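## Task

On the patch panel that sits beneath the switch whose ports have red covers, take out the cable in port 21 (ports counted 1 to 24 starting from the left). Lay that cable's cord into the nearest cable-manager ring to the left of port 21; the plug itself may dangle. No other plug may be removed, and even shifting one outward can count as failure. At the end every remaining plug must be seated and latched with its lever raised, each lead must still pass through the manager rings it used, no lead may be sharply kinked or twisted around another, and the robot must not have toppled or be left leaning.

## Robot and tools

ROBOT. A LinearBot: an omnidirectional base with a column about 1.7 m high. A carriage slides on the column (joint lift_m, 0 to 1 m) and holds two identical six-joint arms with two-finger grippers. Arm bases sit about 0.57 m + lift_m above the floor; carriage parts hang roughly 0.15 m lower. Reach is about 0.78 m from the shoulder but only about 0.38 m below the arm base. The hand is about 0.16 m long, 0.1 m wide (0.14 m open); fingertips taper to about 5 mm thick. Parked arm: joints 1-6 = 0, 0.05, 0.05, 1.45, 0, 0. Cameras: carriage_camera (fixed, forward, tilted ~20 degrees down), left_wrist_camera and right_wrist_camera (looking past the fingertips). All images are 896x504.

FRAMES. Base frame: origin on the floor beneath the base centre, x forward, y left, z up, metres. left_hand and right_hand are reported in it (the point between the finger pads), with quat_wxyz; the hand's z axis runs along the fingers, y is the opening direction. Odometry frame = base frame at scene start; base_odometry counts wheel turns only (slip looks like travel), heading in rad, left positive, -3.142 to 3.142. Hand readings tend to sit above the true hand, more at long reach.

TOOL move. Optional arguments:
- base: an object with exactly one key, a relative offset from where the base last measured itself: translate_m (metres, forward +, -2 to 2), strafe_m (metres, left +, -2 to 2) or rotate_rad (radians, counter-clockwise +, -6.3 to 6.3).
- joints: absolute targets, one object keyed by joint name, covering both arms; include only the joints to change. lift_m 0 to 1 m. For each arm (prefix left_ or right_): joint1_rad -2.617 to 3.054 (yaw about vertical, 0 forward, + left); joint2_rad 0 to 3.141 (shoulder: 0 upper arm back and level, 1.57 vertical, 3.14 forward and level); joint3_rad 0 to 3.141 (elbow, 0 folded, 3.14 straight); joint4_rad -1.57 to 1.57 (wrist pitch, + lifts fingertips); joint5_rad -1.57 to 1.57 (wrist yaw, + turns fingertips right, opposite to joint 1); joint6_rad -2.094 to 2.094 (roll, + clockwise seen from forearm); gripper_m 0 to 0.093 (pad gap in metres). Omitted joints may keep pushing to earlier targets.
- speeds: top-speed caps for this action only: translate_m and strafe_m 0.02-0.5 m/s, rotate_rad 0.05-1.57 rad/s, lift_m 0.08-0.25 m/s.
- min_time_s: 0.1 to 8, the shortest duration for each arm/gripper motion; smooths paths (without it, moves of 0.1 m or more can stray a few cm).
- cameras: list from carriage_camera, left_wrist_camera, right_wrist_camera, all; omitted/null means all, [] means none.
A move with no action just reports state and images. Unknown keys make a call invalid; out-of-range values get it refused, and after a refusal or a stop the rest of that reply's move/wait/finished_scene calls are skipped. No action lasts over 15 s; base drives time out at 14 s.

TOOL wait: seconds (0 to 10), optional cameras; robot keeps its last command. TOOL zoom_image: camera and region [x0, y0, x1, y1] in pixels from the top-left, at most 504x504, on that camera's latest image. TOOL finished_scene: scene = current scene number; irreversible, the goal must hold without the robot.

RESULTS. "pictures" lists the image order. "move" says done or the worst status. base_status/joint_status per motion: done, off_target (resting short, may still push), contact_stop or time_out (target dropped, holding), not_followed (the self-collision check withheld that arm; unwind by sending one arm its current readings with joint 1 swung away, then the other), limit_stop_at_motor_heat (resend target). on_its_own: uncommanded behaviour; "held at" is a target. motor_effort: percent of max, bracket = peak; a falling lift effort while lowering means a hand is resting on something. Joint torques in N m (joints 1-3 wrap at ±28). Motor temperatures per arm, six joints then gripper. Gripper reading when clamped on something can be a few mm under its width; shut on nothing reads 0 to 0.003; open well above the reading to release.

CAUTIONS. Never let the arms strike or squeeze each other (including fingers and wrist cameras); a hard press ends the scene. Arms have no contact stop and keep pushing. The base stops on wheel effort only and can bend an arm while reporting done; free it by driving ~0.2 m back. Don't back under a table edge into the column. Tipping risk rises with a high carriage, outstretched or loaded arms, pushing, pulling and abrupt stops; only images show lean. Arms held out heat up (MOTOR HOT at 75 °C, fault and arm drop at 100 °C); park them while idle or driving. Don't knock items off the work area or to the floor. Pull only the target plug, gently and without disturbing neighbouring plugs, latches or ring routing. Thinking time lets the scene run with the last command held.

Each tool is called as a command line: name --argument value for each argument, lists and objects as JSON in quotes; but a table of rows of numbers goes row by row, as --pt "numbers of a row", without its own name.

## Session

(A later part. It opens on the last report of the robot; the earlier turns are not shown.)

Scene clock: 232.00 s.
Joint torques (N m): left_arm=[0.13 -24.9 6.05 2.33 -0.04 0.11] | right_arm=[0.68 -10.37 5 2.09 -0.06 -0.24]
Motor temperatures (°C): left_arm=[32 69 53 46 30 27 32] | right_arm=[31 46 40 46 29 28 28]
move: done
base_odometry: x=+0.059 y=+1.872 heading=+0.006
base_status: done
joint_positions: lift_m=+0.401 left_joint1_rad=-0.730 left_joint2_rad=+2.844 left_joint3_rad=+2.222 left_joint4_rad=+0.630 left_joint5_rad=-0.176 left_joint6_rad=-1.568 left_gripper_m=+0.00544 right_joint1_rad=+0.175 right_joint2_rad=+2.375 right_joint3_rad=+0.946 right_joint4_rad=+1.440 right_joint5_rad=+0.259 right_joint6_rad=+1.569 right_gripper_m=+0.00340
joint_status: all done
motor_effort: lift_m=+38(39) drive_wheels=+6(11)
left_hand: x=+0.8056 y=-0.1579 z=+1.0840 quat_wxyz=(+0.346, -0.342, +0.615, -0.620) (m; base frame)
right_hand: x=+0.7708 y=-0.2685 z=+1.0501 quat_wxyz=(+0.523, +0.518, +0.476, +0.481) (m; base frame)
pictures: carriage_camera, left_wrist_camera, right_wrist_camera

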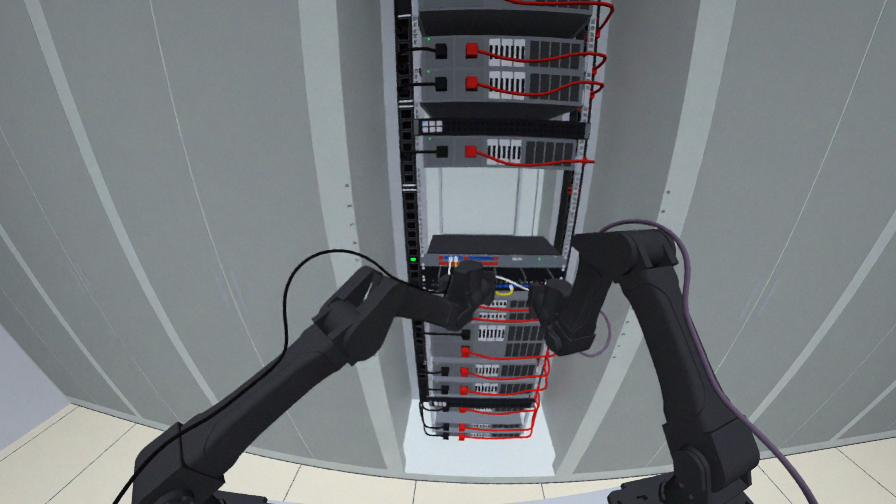

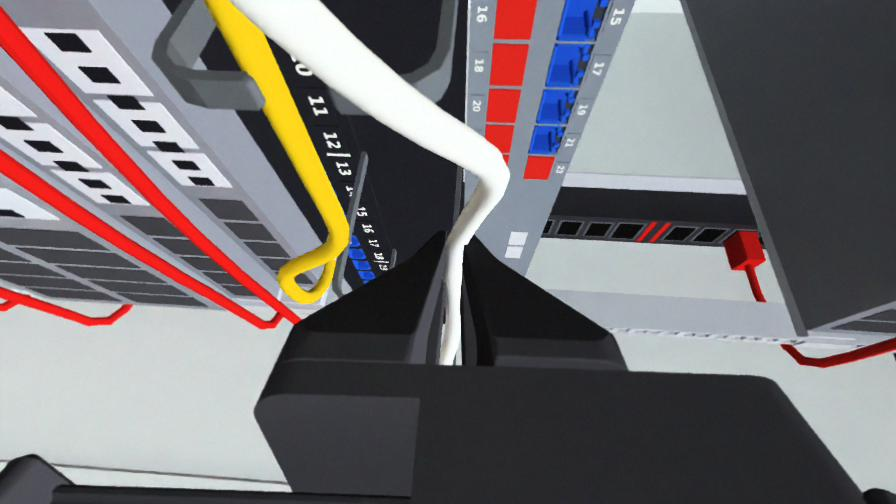

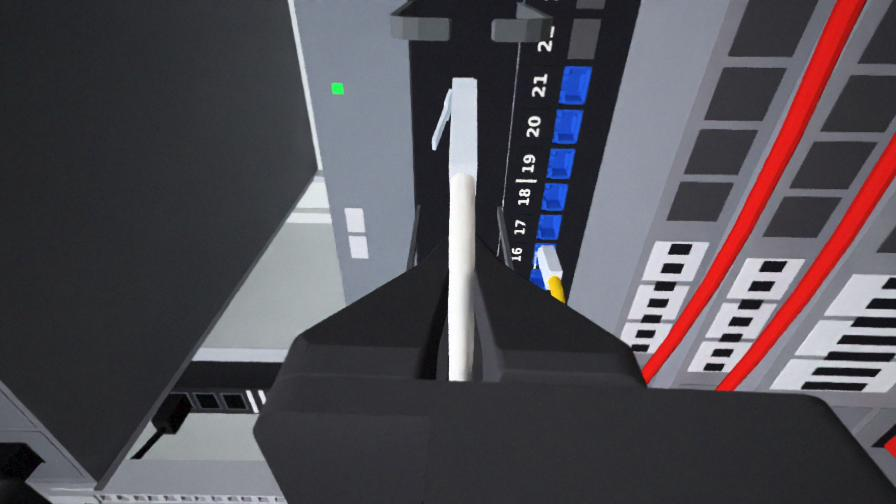

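move --joints '{"left_joint2_rad":2.888,"left_joint3_rad":2.22,"left_joint4_rad":0.65}' --min_time_s 2

zoom_image --camera "left_wrist_camera" --region '[300, 70, 600, 370]'

zoom_image --camera "carriage_camera" --region '[430, 240, 590, 330]'

Scene clock: 234.83 s.
Joint torques (N m): left_arm=[-0.1 -17.02 7.99 2.24 0 0.1] | right_arm=[0.73 -10.39 5 2.08 -0.06 -0.24]
Motor temperatures (°C): left_arm=[32 71 53 46 30 27 32] | right_arm=[31 46 40 45 29 28 28]
move: done
base_odometry: x=+0.059 y=+1.872 heading=+0.006
base_status: not commanded
joint_positions: lift_m=+0.401 left_joint1_rad=-0.730 left_joint2_rad=+2.854 left_joint3_rad=+2.222 left_joint4_rad=+0.656 left_joint5_rad=-0.176 left_joint6_rad=-1.568 left_gripper_m=+0.00543 right_joint1_rad=+0.175 right_joint2_rad=+2.375 right_joint3_rad=+0.946 right_joint4_rad=+1.440 right_joint5_rad=+0.259 right_joint6_rad=+1.569 right_gripper_m=+0.00340
joint_status: all done
motor_effort: lift_m=+39(39) drive_wheels=+6(7)
left_hand: x=+0.8054 y=-0.1577 z=+1.0827 quat_wxyz=(+0.348, -0.341, +0.610, -0.625) (m; base frame)
right_hand: x=+0.7708 y=-0.2685 z=+1.0501 quat_wxyz=(+0.523, +0.518, +0.476, +0.481) (m; base frame)
pictures: carriage_camera, left_wrist_camera, right_wrist_camera

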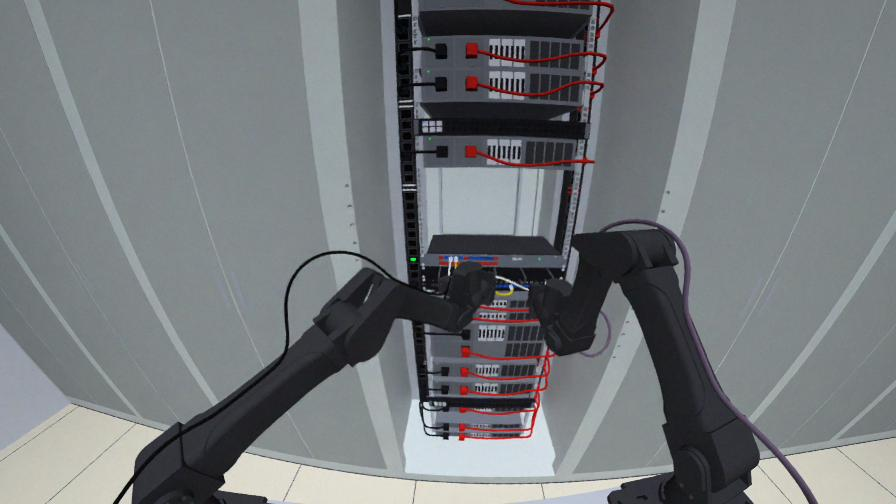

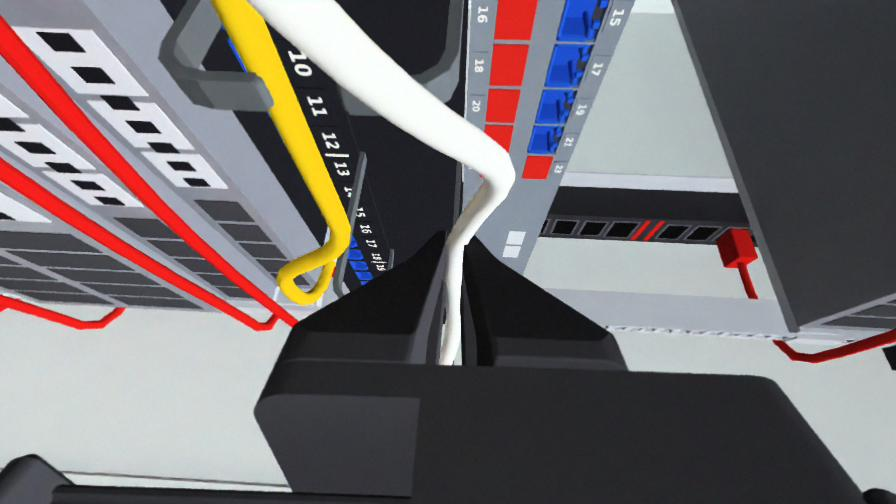

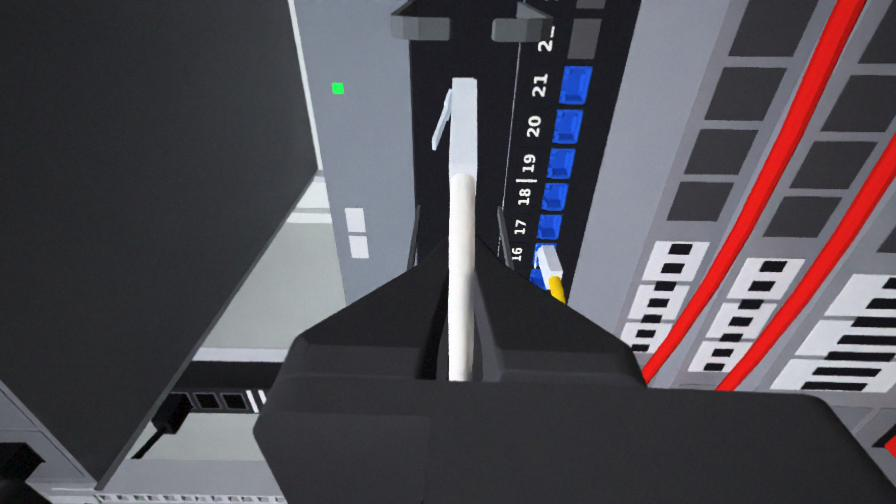

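Scaled by 1.680 from the camera's 896x504 image, which has a finer 1280x720 frame.

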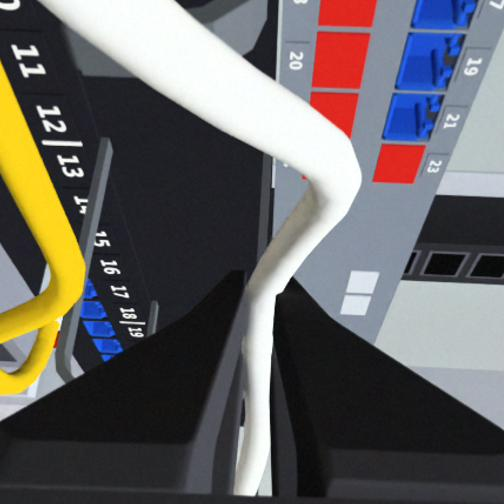

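Scaled by 3.150 from the camera's 896x504 image, which has a finer 1280x720 frame.

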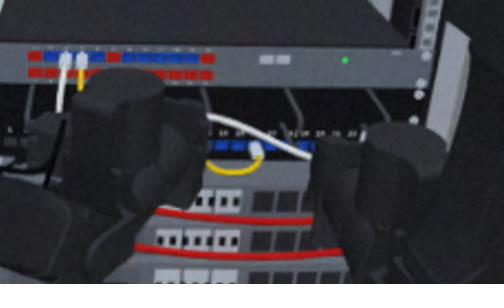

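move --joints '{"left_joint2_rad":2.917,"left_joint3_rad":2.22,"left_joint4_rad":0.665}' --min_time_s 2

zoom_image --camera "left_wrist_camera" --region '[300, 70, 600, 370]'

zoom_image --camera "carriage_camera" --region '[430, 240, 590, 330]'

Scene clock: 237.47 s.
Joint torques (N m): left_arm=[0.03 -15.92 7.95 1.91 0 0.15] | right_arm=[0.75 -10.37 5 2.08 -0.06 -0.24]
Motor temperatures (°C): left_arm=[32 72 52 46 30 27 32] | right_arm=[31 46 40 45 29 28 28]
move: done
base_odometry: x=+0.059 y=+1.872 heading=+0.006
base_status: not commanded
joint_positions: lift_m=+0.401 left_joint1_rad=-0.730 left_joint2_rad=+2.872 left_joint3_rad=+2.222 left_joint4_rad=+0.702 left_joint5_rad=-0.176 left_joint6_rad=-1.568 left_gripper_m=+0.00543 right_joint1_rad=+0.175 right_joint2_rad=+2.375 right_joint3_rad=+0.946 right_joint4_rad=+1.440 right_joint5_rad=+0.259 right_joint6_rad=+1.569 right_gripper_m=+0.00340
joint_status: all done
motor_effort: lift_m=+39(39) drive_wheels=+6(7)
left_hand: x=+0.8049 y=-0.1572 z=+1.0808 quat_wxyz=(+0.351, -0.337, +0.601, -0.634) (m; base frame)
right_hand: x=+0.7708 y=-0.2685 z=+1.0501 quat_wxyz=(+0.523, +0.518, +0.476, +0.481) (m; base frame)
pictures: carriage_camera, left_wrist_camera, right_wrist_camera

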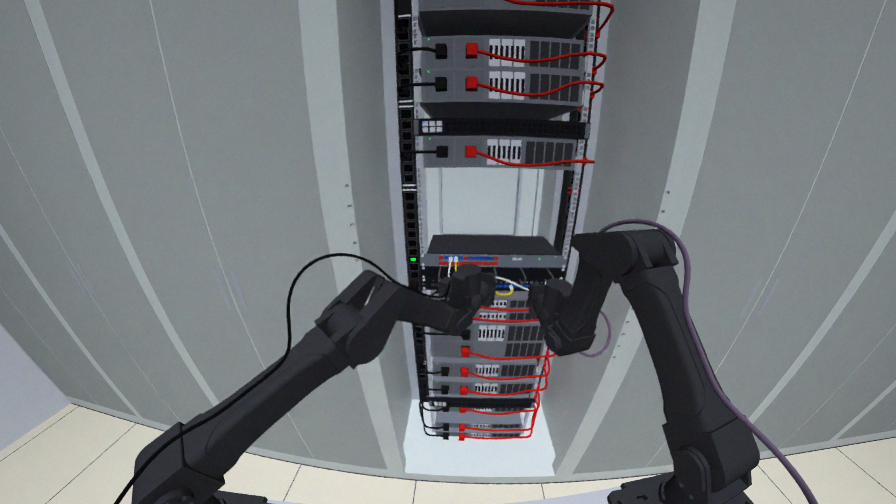

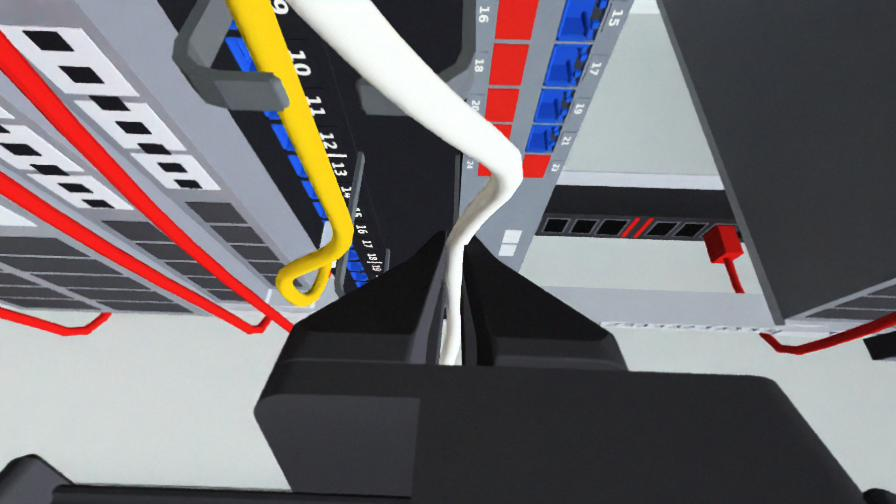

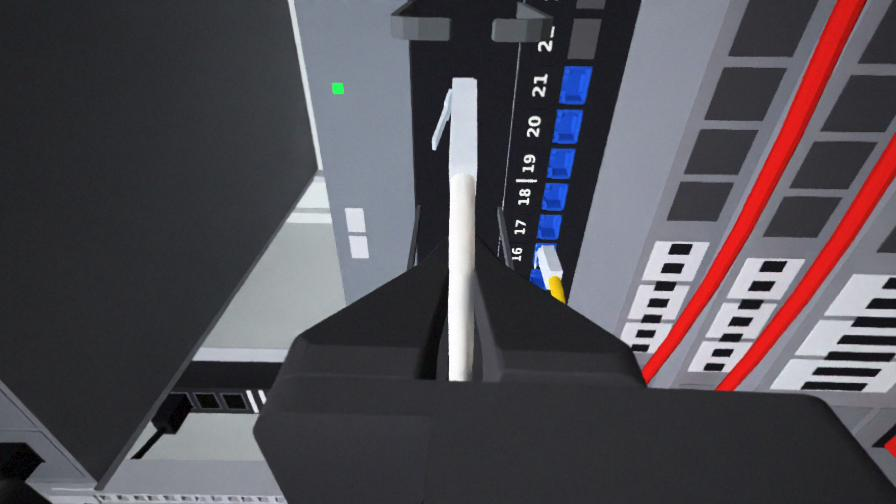

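Scaled by 1.680 from the camera's 896x504 image, which has a finer 1280x720 frame.

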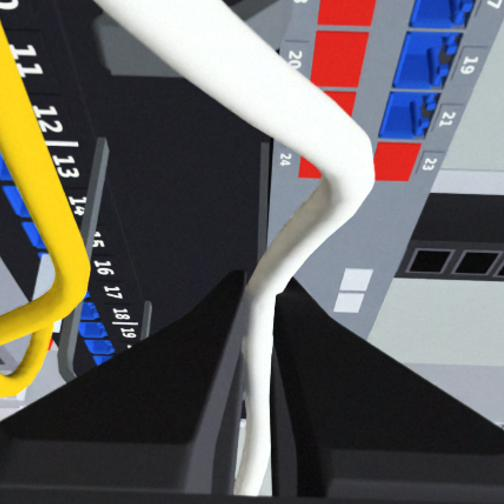

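Scaled by 3.150 from the camera's 896x504 image, which has a finer 1280x720 frame.

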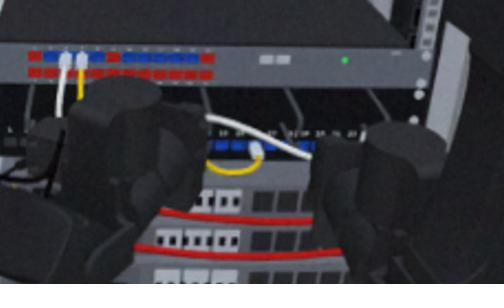

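move --base '{"translate_m":-0.05}' --speeds '{"translate_m":0.04}' --cameras '[]'

move --joints '{"left_gripper_m":0.035}' --min_time_s 2

Scene clock: 240.30 s.
Joint torques (N m): left_arm=[-0.08 -17.61 7.79 2.25 0 0.1] | right_arm=[0.83 -10.35 5.07 2.08 0 -0.23]
Motor temperatures (°C): left_arm=[32 71 52 46 30 27 32] | right_arm=[31 47 40 45 29 28 28]
move: done
base_odometry: x=+0.009 y=+1.872 heading=+0.006
base_status: done
joint_positions: lift_m=+0.401 left_joint1_rad=-0.730 left_joint2_rad=+2.889 left_joint3_rad=+2.222 left_joint4_rad=+0.674 left_joint5_rad=-0.178 left_joint6_rad=-1.568 left_gripper_m=+0.00543 right_joint1_rad=+0.174 right_joint2_rad=+2.375 right_joint3_rad=+0.946 right_joint4_rad=+1.440 right_joint5_rad=+0.257 right_joint6_rad=+1.569 right_gripper_m=+0.00340
joint_status: not commanded
motor_effort: lift_m=+39(39) drive_wheels=-5(16)
left_hand: x=+0.8048 y=-0.1568 z=+1.0617 quat_wxyz=(+0.346, -0.343, +0.616, -0.619) (m; base frame)
right_hand: x=+0.7709 y=-0.2687 z=+1.0501 quat_wxyz=(+0.523, +0.518, +0.476, +0.481) (m; base frame)
pictures: none
No camera images: "cameras" was empty.

Scene clock: 242.60 s.
Joint torques (N m): left_arm=[-0.05 -17.65 7.79 2.2 0.03 0.11] | right_arm=[0.79 -10.39 5 2.08 -0.05 -0.23]
Motor temperatures (°C): left_arm=[32 71 52 46 30 27 32] | right_arm=[31 47 40 45 29 28 28]
move: done
base_odometry: x=+0.009 y=+1.872 heading=+0.006
base_status: not commanded
joint_positions: lift_m=+0.401 left_joint1_rad=-0.730 left_joint2_rad=+2.889 left_joint3_rad=+2.222 left_joint4_rad=+0.674 left_joint5_rad=-0.178 left_joint6_rad=-1.568 left_gripper_m=+0.03496 right_joint1_rad=+0.174 right_joint2_rad=+2.375 right_joint3_rad=+0.946 right_joint4_rad=+1.440 right_joint5_rad=+0.257 right_joint6_rad=+1.569 right_gripper_m=+0.00340
joint_status: all done
motor_effort: lift_m=+39(39) drive_wheels=-4(6)
left_hand: x=+0.8048 y=-0.1568 z=+1.0616 quat_wxyz=(+0.346, -0.343, +0.616, -0.619) (m; base frame)
right_hand: x=+0.7709 y=-0.2687 z=+1.0501 quat_wxyz=(+0.523, +0.518, +0.476, +0.481) (m; base frame)
pictures: carriage_camera, left_wrist_camera, right_wrist_camera

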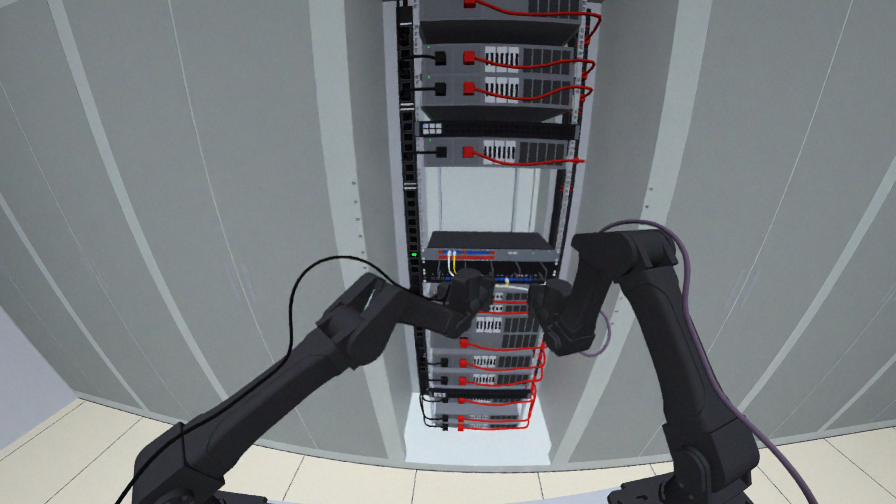

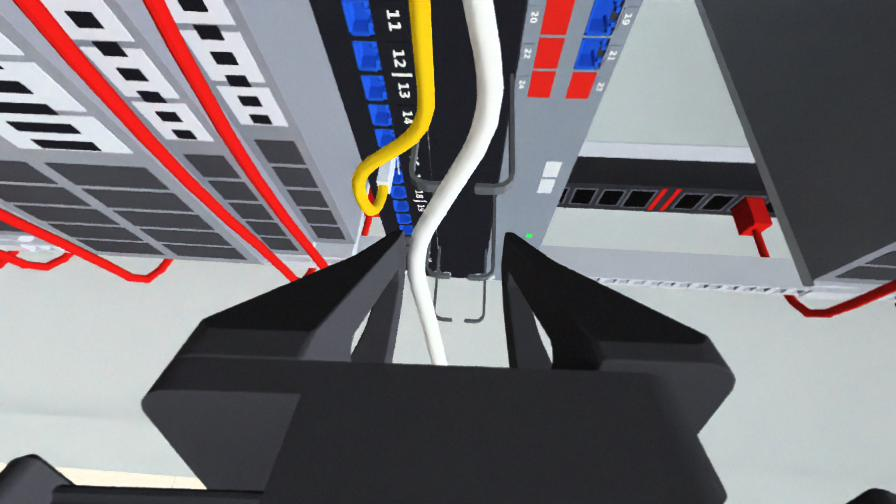

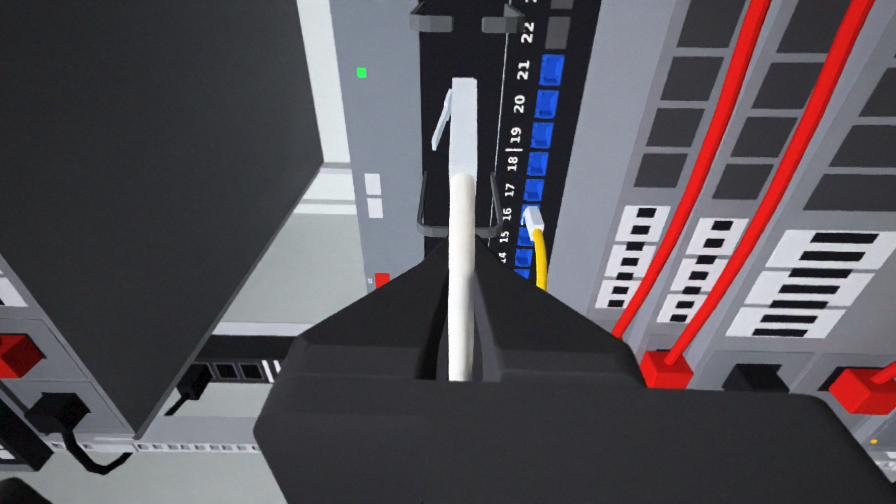

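move --joints '{"left_joint1_rad":-0.81,"left_joint2_rad":2.48,"left_joint3_rad":1.52,"left_joint4_rad":0.945,"left_joint5_rad":-0.21}' --min_time_s 3

Scene clock: 246.07 s.
Joint torques (N m): left_arm=[-1.13 -21.76 4.98 2.32 -0.08 0.11] | right_arm=[0.65 -10.39 5.01 2.08 -0.04 -0.24]
Motor temperatures (°C): left_arm=[32 74 51 46 30 27 32] | right_arm=[31 47 40 45 29 28 28]
move: done
base_odometry: x=+0.009 y=+1.872 heading=+0.006
base_status: not commanded
joint_positions: lift_m=+0.401 left_joint1_rad=-0.804 left_joint2_rad=+2.522 left_joint3_rad=+1.540 left_joint4_rad=+0.944 left_joint5_rad=-0.199 left_joint6_rad=-1.568 left_gripper_m=+0.03497 right_joint1_rad=+0.175 right_joint2_rad=+2.375 right_joint3_rad=+0.946 right_joint4_rad=+1.440 right_joint5_rad=+0.256 right_joint6_rad=+1.569 right_gripper_m=+0.00340
joint_status: all done
motor_effort: lift_m=+38(39) drive_wheels=-4(6)
left_hand: x=+0.7116 y=-0.1343 z=+1.0722 quat_wxyz=(+0.325, -0.331, +0.639, -0.613) (m; base frame)
right_hand: x=+0.7708 y=-0.2677 z=+1.0501 quat_wxyz=(+0.522, +0.517, +0.477, +0.482) (m; base frame)
pictures: carriage_camera, left_wrist_camera, right_wrist_camera

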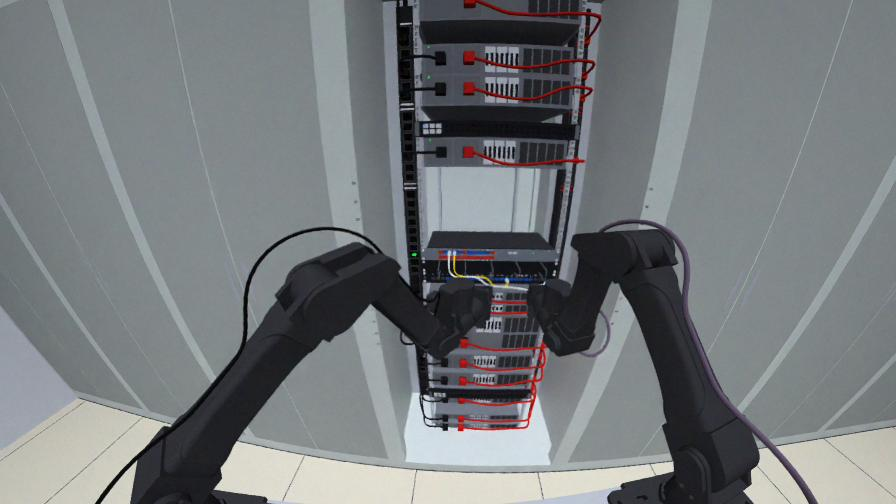

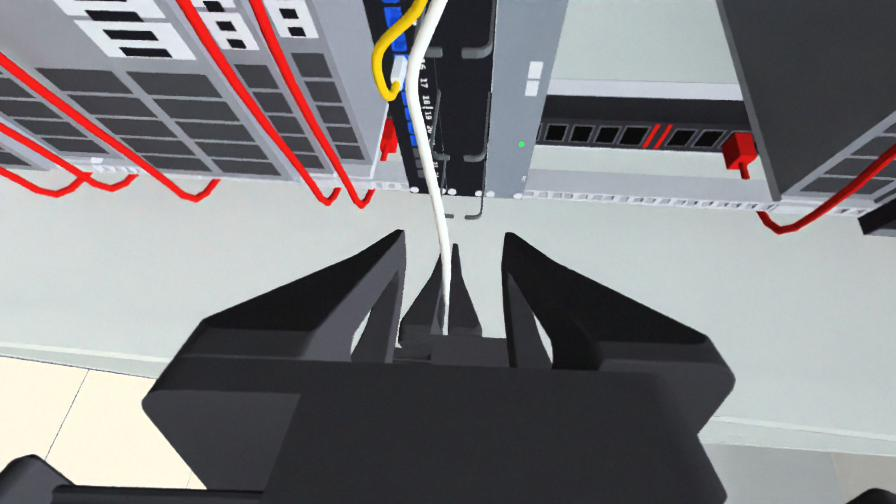

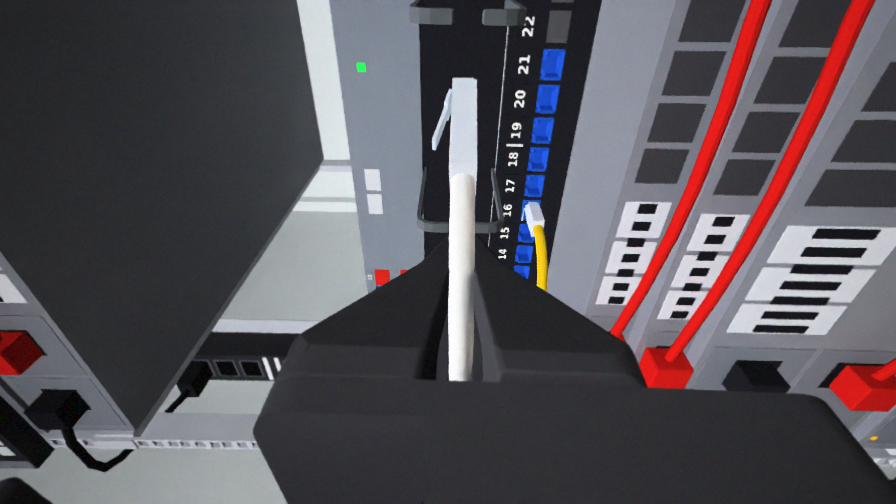

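move --joints '{"left_joint1_rad":-0.62,"left_joint2_rad":2.18,"left_joint3_rad":0.9,"left_joint4_rad":1.28,"left_joint5_rad":0.1}' --min_time_s 3 --cameras '[]'

move --base '{"translate_m":0.06}' --speeds '{"translate_m":0.05}'

zoom_image --camera "carriage_camera" --region '[430, 240, 590, 330]'

zoom_image --camera "right_wrist_camera" --region '[360, 20, 600, 320]'

Scene clock: 250.57 s.
Joint torques (N m): left_arm=[0.1 -16.62 3.7 2.42 0.24 0.13] | right_arm=[0.64 -10.37 5 2.08 -0.03 -0.24]
Motor temperatures (°C): left_arm=[32 76 50 46 30 27 31] | right_arm=[31 47 40 45 29 28 28]
move: done
MOTOR HOT: joint 2 (shoulder) of the left arm reports 76 °C; the controller stops that arm at 100 °C. To cool a motor, set the load down, stop pushing, or move to a pose that needs little force.
base_odometry: x=+0.009 y=+1.872 heading=+0.006
base_status: not commanded
joint_positions: lift_m=+0.401 left_joint1_rad=-0.626 left_joint2_rad=+2.214 left_joint3_rad=+0.917 left_joint4_rad=+1.279 left_joint5_rad=+0.089 left_joint6_rad=-1.568 left_gripper_m=+0.03497 right_joint1_rad=+0.175 right_joint2_rad=+2.375 right_joint3_rad=+0.946 right_joint4_rad=+1.440 right_joint5_rad=+0.256 right_joint6_rad=+1.569 right_gripper_m=+0.00340
joint_status: all done
motor_effort: lift_m=+38(39) drive_wheels=-4(6)
left_hand: x=+0.6618 y=-0.0135 z=+1.0860 quat_wxyz=(+0.291, -0.295, +0.649, -0.638) (m; base frame)
right_hand: x=+0.7708 y=-0.2677 z=+1.0501 quat_wxyz=(+0.522, +0.517, +0.477, +0.482) (m; base frame)
pictures: none
No camera images: "cameras" was empty.

Scene clock: 252.27 s.
Joint torques (N m): left_arm=[-0.2 -16.43 3.71 2.37 0.12 0.13] | right_arm=[0.61 -10.47 5.03 2.08 -0.03 -0.23]
Motor temperatures (°C): left_arm=[32 75 50 46 30 27 31] | right_arm=[31 47 40 45 29 28 28]
move: done
MOTOR HOT: still on. Joint 2 (shoulder) of the left arm reports 75 °C.
base_odometry: x=+0.069 y=+1.872 heading=+0.007
base_status: done
joint_positions: lift_m=+0.401 left_joint1_rad=-0.623 left_joint2_rad=+2.213 left_joint3_rad=+0.917 left_joint4_rad=+1.281 left_joint5_rad=+0.090 left_joint6_rad=-1.568 left_gripper_m=+0.03497 right_joint1_rad=+0.176 right_joint2_rad=+2.375 right_joint3_rad=+0.946 right_joint4_rad=+1.440 right_joint5_rad=+0.256 right_joint6_rad=+1.569 right_gripper_m=+0.00340
joint_status: not commanded
motor_effort: lift_m=+38(39) drive_wheels=-6(12)
left_hand: x=+0.6627 y=-0.0124 z=+1.0871 quat_wxyz=(+0.292, -0.295, +0.648, -0.638) (m; base frame)
right_hand: x=+0.7708 y=-0.2675 z=+1.0500 quat_wxyz=(+0.522, +0.517, +0.477, +0.482) (m; base frame)
pictures: carriage_camera, left_wrist_camera, right_wrist_camera

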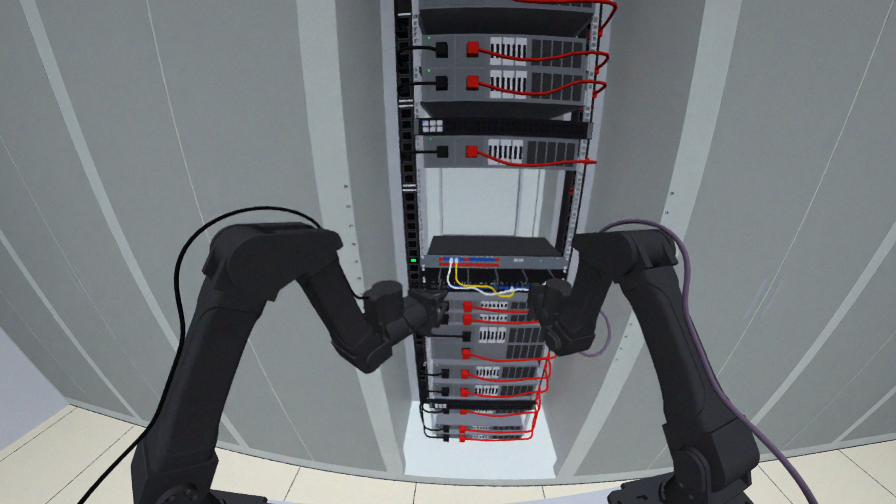

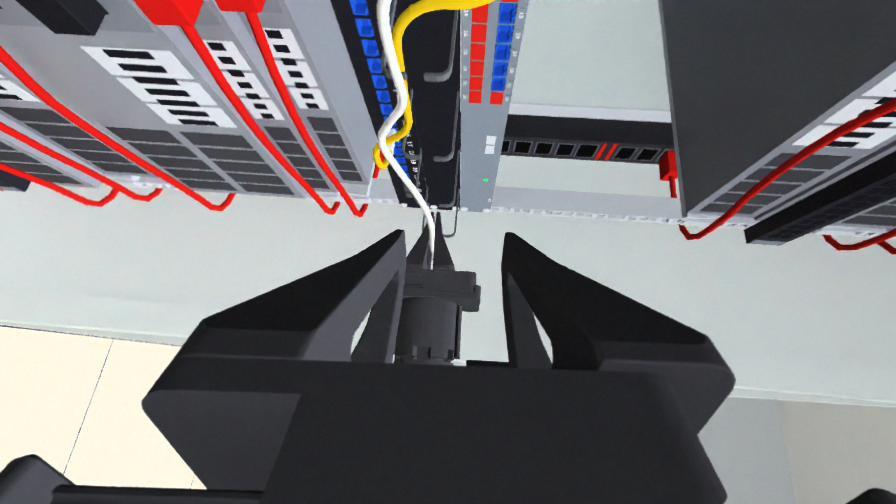

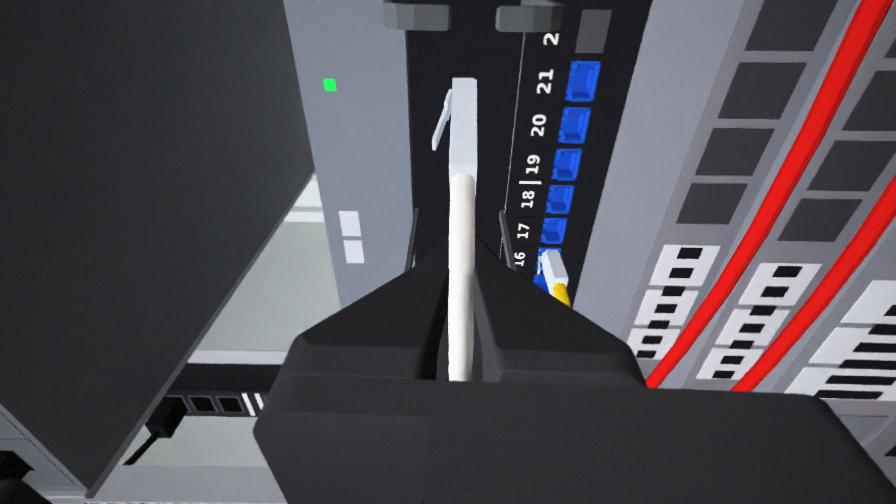

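Scaled by 3.150 from the camera's 896x504 image, which has a finer 1280x720 frame.

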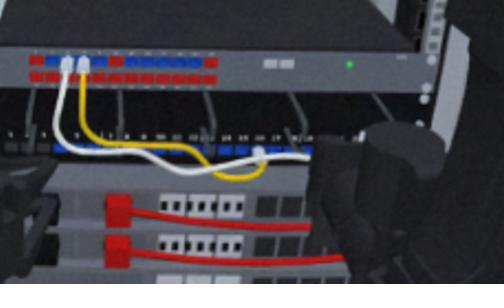

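Scaled by 1.680 from the camera's 896x504 image, which has a finer 1280x720 frame.

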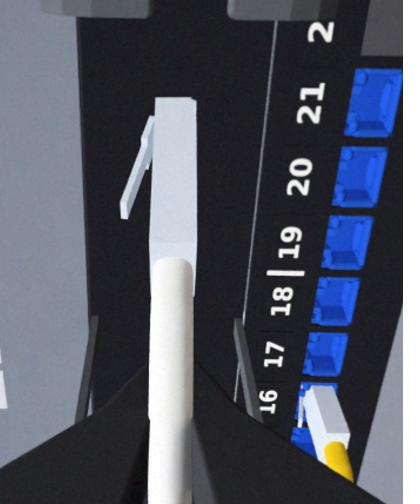

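zoom_image --camera "left_wrist_camera" --region '[340, 40, 520, 280]'

Scaled by 2.100 from the camera's 896x504 image, which has a finer 1280x720 frame.

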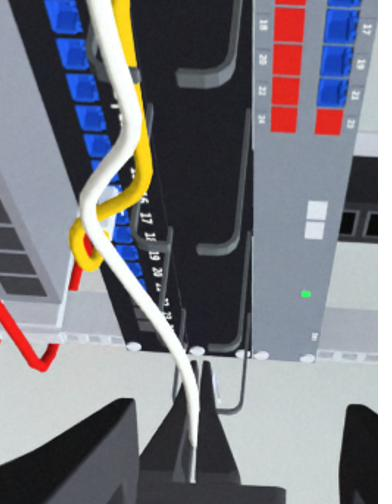

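move --base '{"translate_m":0.025}' --speeds '{"translate_m":0.04}'

zoom_image --camera "left_wrist_camera" --region '[340, 40, 520, 280]'

zoom_image --camera "carriage_camera" --region '[470, 250, 570, 310]'

Scene clock: 254.03 s.
Joint torques (N m): left_arm=[-0.5 -16.25 3.79 2.34 0.19 0.11] | right_arm=[0.64 -10.37 4.98 2.09 -0.03 -0.23]
Motor temperatures (°C): left_arm=[32 75 49 46 30 27 31] | right_arm=[31 47 40 45 29 28 28]
move: done
MOTOR HOT: still on. Joint 2 (shoulder) of the left arm reports 75 °C.
base_odometry: x=+0.094 y=+1.873 heading=+0.008
base_status: done
joint_positions: lift_m=+0.401 left_joint1_rad=-0.621 left_joint2_rad=+2.212 left_joint3_rad=+0.917 left_joint4_rad=+1.283 left_joint5_rad=+0.091 left_joint6_rad=-1.568 left_gripper_m=+0.03497 right_joint1_rad=+0.175 right_joint2_rad=+2.375 right_joint3_rad=+0.946 right_joint4_rad=+1.438 right_joint5_rad=+0.259 right_joint6_rad=+1.569 right_gripper_m=+0.00340
joint_status: not commanded
motor_effort: lift_m=+39(39) drive_wheels=+4(14)
left_hand: x=+0.6634 y=-0.0115 z=+1.0881 quat_wxyz=(+0.293, -0.295, +0.647, -0.639) (m; base frame)
right_hand: x=+0.7707 y=-0.2683 z=+1.0497 quat_wxyz=(+0.523, +0.518, +0.476, +0.481) (m; base frame)
pictures: carriage_camera, left_wrist_camera, right_wrist_camera

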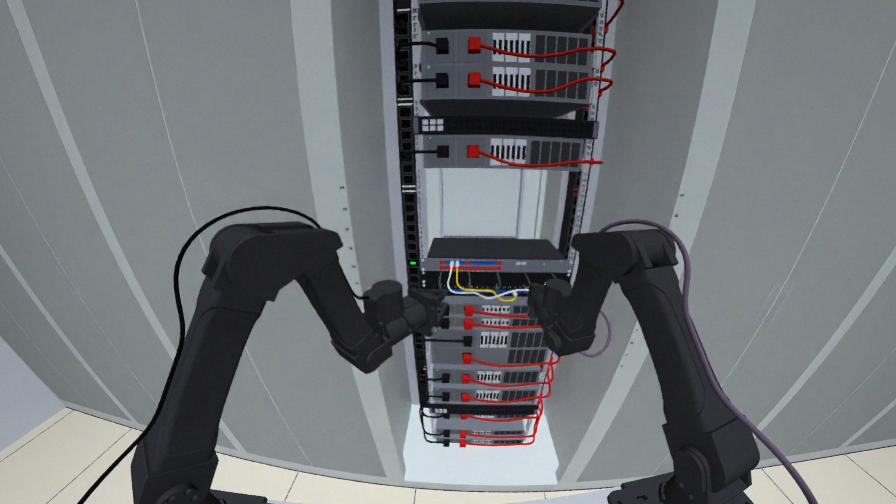

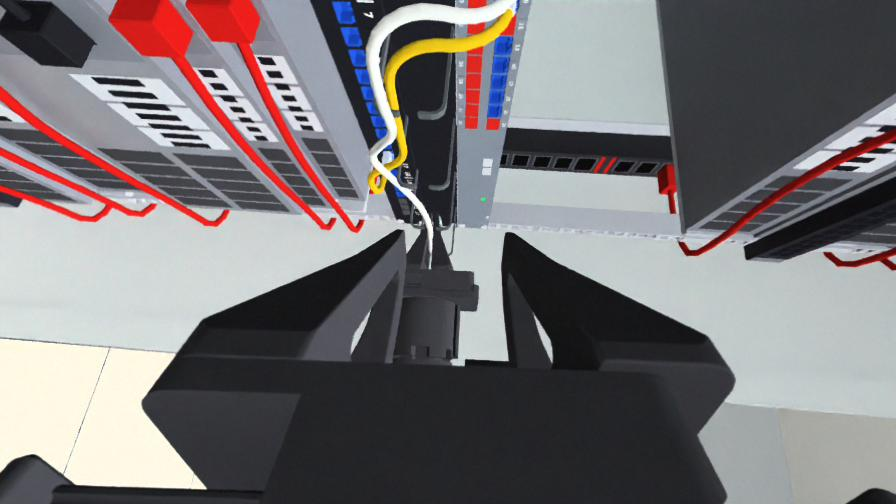

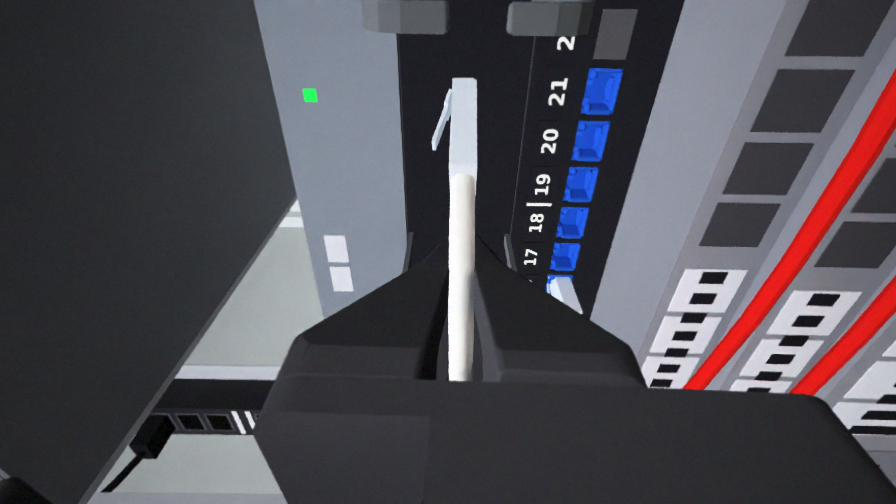

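Scaled by 2.100 from the camera's 896x504 image, which has a finer 1280x720 frame.

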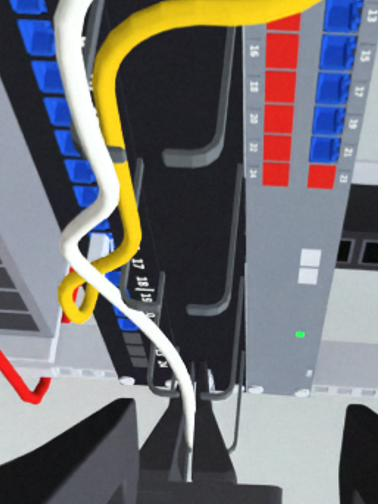

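Scaled by 5.040 from the camera's 896x504 image, which has a finer 1280x720 frame.

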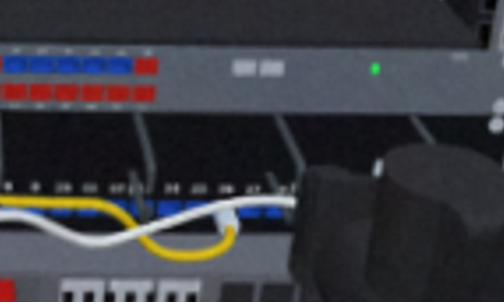

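move --joints '{"lift_m":0.395}' --base '{"translate_m":0.015}' --speeds '{"translate_m":0.02,"lift_m":0.08}'

zoom_image --camera "left_wrist_camera" --region '[340, 100, 520, 280]'

zoom_image --camera "carriage_camera" --region '[470, 250, 570, 310]'

Scene clock: 255.83 s.
Joint torques (N m): left_arm=[-0.47 -15.87 3.48 2.3 0.13 0.11] | right_arm=[0.94 -10.48 6.01 2.02 -0.3 -0.23]
Motor temperatures (°C): left_arm=[32 74 49 46 30 27 31] | right_arm=[31 47 40 45 29 28 28]
move: done
MOTOR HOT: still on. Joint 2 (shoulder) of the left arm reports 74 °C.
base_odometry: x=+0.109 y=+1.873 heading=+0.008
base_status: done
joint_positions: lift_m=+0.395 left_joint1_rad=-0.621 left_joint2_rad=+2.206 left_joint3_rad=+0.917 left_joint4_rad=+1.284 left_joint5_rad=+0.092 left_joint6_rad=-1.568 left_gripper_m=+0.03497 right_joint1_rad=+0.172 right_joint2_rad=+2.377 right_joint3_rad=+0.933 right_joint4_rad=+1.445 right_joint5_rad=+0.284 right_joint6_rad=+1.569 right_gripper_m=+0.00329
joint_status: all done
motor_effort: lift_m=+39(39) drive_wheels=+3(11)
left_hand: x=+0.6634 y=-0.0116 z=+1.0855 quat_wxyz=(+0.294, -0.294, +0.645, -0.641) (m; base frame)
right_hand: x=+0.7674 y=-0.2746 z=+1.0402 quat_wxyz=(+0.528, +0.526, +0.472, +0.471) (m; base frame)
pictures: carriage_camera, left_wrist_camera, right_wrist_camera

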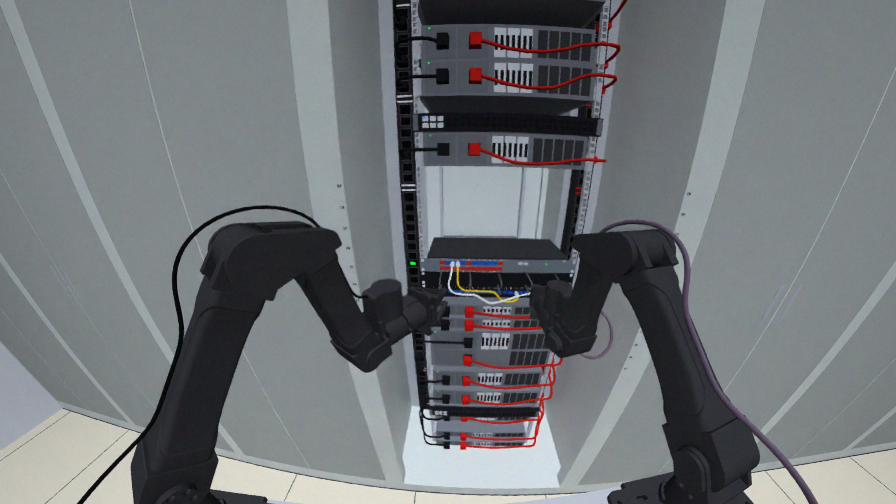

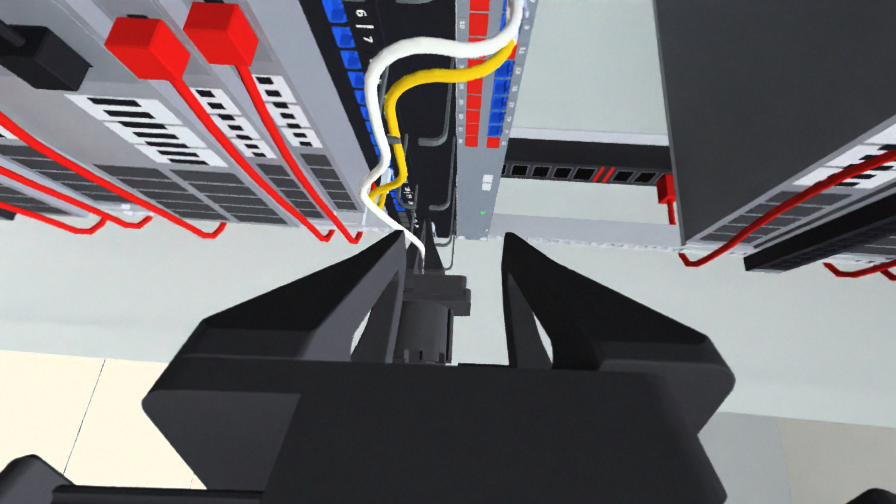

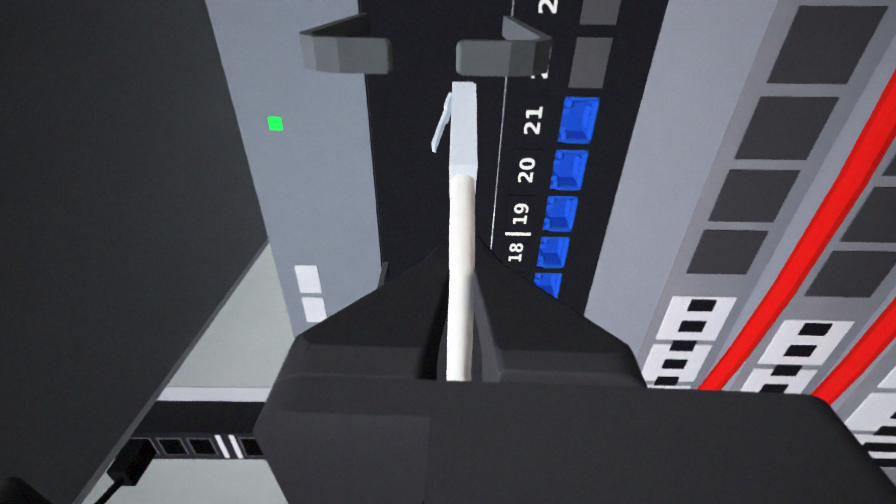

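Scaled by 2.800 from the camera's 896x504 image, which has a finer 1280x720 frame.

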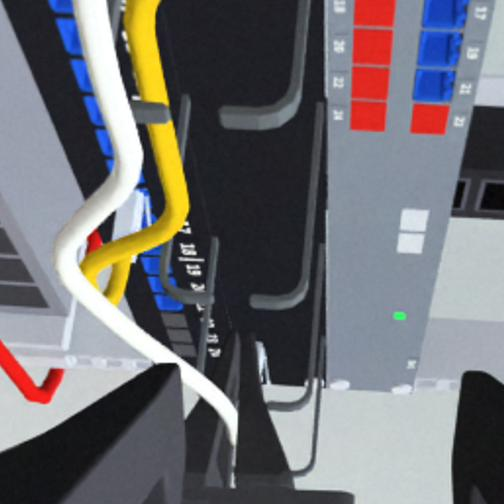

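Scaled by 5.040 from the camera's 896x504 image, which has a finer 1280x720 frame.

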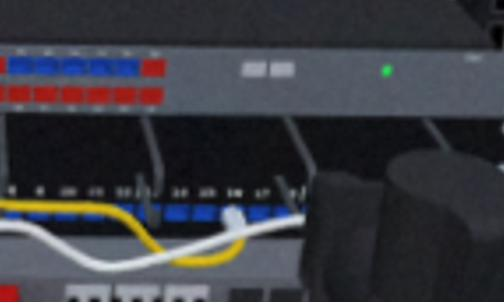

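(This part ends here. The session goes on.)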